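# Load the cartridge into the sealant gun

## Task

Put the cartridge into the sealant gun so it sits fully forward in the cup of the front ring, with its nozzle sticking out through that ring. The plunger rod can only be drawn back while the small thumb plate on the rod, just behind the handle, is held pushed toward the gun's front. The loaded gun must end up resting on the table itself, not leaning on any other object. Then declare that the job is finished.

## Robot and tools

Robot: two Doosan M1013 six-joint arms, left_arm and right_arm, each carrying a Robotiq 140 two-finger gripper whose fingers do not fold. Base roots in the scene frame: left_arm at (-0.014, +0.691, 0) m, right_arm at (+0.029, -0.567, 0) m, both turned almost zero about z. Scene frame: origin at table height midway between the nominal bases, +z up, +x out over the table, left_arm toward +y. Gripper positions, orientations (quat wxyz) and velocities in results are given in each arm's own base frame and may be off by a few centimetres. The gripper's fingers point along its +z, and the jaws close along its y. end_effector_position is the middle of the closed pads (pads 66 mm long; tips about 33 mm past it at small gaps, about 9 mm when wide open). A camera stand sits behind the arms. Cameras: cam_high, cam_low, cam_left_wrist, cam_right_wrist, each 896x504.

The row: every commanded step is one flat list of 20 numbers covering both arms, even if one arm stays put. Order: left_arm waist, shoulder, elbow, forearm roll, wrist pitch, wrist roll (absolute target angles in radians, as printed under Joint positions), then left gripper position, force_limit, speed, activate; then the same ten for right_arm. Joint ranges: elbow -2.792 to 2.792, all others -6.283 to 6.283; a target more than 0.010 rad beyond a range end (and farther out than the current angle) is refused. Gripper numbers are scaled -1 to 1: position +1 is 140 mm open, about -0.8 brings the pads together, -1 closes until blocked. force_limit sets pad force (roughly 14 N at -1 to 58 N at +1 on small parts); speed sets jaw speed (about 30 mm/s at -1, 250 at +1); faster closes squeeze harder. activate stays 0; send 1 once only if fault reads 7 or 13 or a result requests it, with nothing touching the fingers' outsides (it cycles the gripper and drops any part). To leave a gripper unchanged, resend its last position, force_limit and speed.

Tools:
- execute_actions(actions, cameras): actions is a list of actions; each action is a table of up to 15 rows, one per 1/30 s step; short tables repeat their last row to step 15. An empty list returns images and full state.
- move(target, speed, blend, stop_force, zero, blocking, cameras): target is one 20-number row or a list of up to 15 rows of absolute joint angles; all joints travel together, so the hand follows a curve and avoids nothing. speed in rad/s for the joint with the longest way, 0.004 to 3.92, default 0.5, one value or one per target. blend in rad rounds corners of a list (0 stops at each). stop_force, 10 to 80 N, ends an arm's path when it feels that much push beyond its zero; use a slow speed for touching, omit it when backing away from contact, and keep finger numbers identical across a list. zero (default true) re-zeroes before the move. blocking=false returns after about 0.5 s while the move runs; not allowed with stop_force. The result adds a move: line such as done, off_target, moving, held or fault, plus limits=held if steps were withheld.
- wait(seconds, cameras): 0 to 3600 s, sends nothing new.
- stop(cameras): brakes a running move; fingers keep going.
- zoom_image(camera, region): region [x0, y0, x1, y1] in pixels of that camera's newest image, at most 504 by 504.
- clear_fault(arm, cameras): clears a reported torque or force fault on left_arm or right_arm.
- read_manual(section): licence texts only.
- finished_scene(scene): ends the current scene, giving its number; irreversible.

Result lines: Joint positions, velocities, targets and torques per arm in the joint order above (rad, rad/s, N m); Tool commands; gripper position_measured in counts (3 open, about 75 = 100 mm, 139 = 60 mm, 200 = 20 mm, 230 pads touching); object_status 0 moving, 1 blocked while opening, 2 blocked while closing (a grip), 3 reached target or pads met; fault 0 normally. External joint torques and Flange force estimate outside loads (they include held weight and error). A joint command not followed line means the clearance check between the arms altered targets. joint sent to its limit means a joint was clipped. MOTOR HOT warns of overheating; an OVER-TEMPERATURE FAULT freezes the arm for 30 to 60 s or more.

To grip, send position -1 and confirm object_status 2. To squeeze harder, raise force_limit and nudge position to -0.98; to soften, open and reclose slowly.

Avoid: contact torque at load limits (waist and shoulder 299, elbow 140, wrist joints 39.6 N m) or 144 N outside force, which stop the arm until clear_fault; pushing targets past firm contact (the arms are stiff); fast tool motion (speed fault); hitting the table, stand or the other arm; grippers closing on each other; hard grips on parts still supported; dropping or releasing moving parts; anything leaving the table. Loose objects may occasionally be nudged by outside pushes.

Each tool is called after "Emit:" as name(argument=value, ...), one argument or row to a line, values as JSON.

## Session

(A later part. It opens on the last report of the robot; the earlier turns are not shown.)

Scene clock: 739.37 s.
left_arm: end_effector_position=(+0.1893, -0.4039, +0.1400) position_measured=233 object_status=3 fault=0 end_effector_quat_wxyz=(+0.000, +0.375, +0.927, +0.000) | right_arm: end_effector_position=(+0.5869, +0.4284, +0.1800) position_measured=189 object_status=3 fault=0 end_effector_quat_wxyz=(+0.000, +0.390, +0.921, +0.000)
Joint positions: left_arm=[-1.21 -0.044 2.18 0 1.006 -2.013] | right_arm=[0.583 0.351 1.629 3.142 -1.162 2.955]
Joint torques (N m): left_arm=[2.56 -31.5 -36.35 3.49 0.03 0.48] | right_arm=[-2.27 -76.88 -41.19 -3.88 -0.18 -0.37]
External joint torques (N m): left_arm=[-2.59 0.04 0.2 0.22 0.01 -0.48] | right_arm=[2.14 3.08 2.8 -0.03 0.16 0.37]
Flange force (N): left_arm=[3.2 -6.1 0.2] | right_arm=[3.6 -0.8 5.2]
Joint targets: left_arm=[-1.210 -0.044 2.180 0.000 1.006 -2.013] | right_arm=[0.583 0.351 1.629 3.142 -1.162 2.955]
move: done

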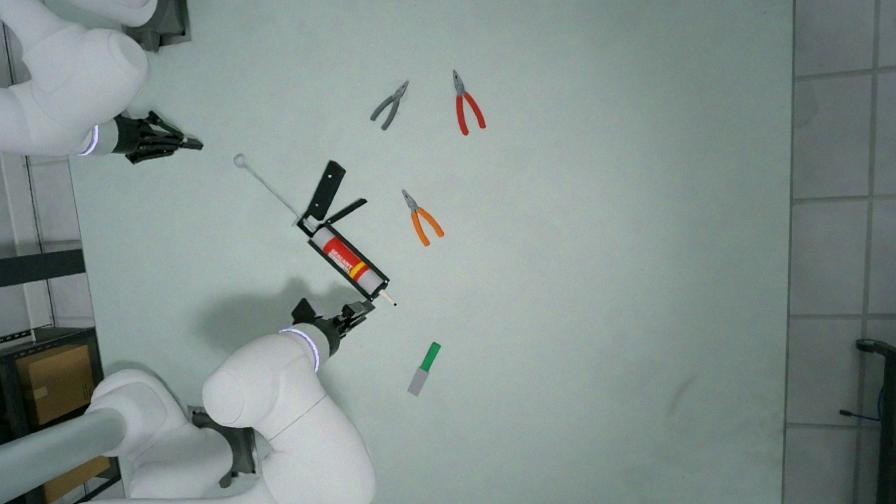

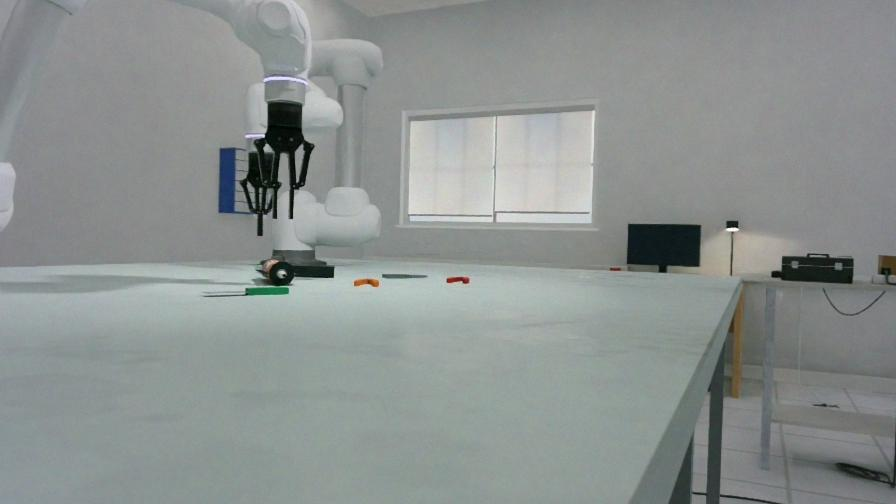

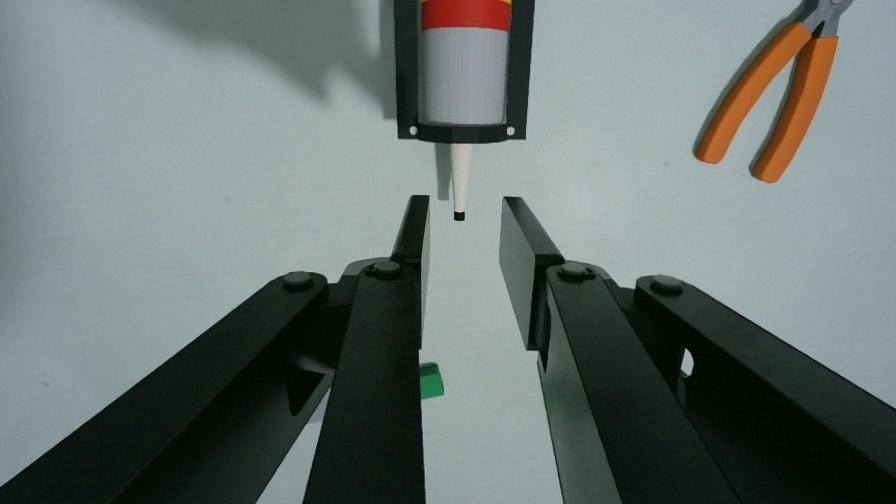

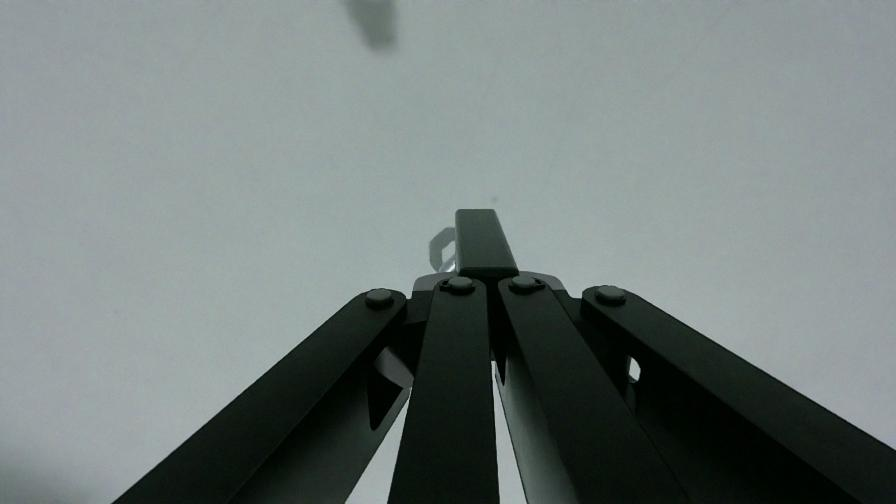

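Emit:
zoom_image(
  camera="cam_left_wrist",
  region=[370, 60, 550, 240],
)

Emit:
move(
  target=[
    [-1.06,0.1,1.9,0,0.3,-3.0,-1,0,0,0,0.5,0.2,1.6,3.1416,-1.3,2.9,-0.4745,0,0,0],
    [-1.0264,0.294,2.7137,0,-1.1751,-4.712,1,0,0,0,0.3,0.1,1.6,3.1416,-1.3,2.7,-0.4745,0,0,0],
  ],
  speed=[0.8, 0.8],
  blend=[0.1, 0],
  cameras=["cam_high","cam_right_wrist"],
)

Emit:
zoom_image(
  camera="cam_right_wrist",
  region=[360, 80, 540, 260],
)

Scaled by 2.800 from the camera's image (finer frame: 1280x720).

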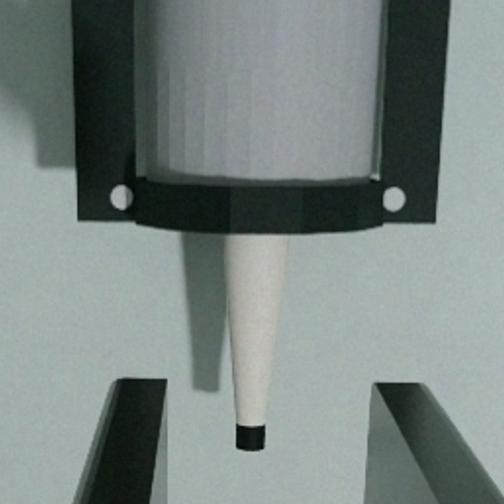

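Scene clock: 749.40 s.
left_arm: end_effector_position=(+0.3276, -0.4744, +0.1058) position_measured=3 object_status=0 fault=0 end_effector_quat_wxyz=(+0.299, +0.691, -0.390, +0.530) | right_arm: end_effector_position=(+0.6233, +0.2289, +0.3682) position_measured=189 object_status=3 fault=0 end_effector_quat_wxyz=(+0.053, +0.402, +0.913, +0.046)
Joint positions: left_arm=[-1.026 0.294 2.714 0 -1.175 -4.712] | right_arm=[0.3 0.1 1.6 3.142 -1.3 2.7]
Joint torques (N m): left_arm=[2.31 -38.43 -8.51 0.42 -2.79 0.42] | right_arm=[-2.26 -54.35 -44.66 -4.23 0.2 -0.34]
External joint torques (N m): left_arm=[-2.33 -0.61 0.08 0.17 0.11 -0.42] | right_arm=[2.29 2.08 2.75 0 0.17 0.35]
Flange force (N): left_arm=[2.6 8.3 -1.0] | right_arm=[4.8 -0.3 4.8]
Joint targets: left_arm=[-1.026 0.294 2.714 0.000 -1.175 -4.712] | right_arm=[0.300 0.100 1.600 3.142 -1.300 2.700]
move: done

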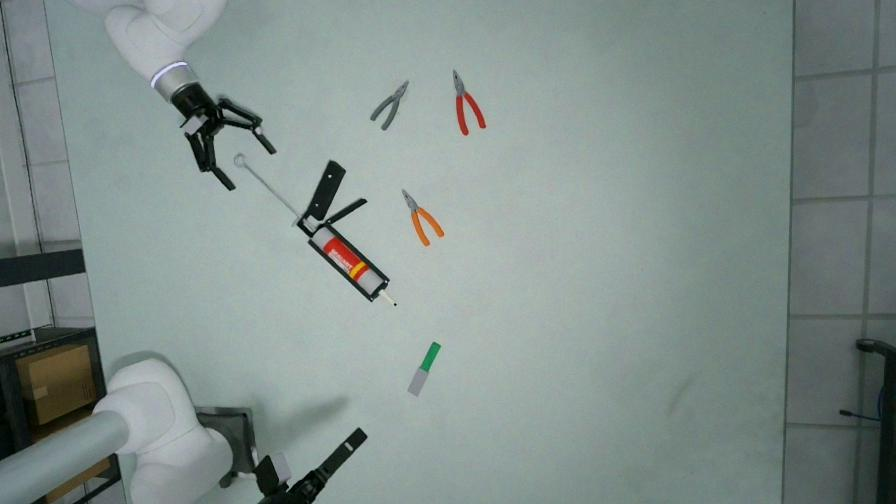

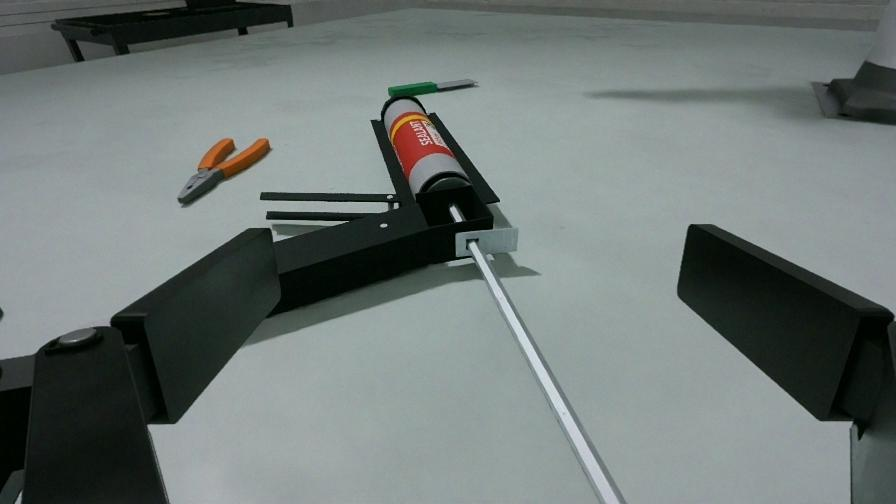

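Scaled by 2.800 from the camera's image (finer frame: 1280x720).

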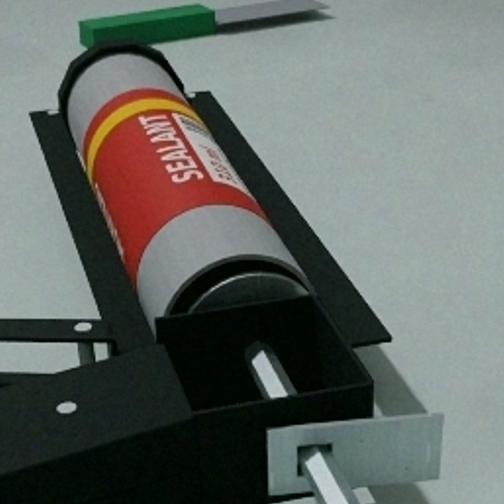

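Emit:
finished_scene(
  scene=2,
)

The scene is finished: the task was done.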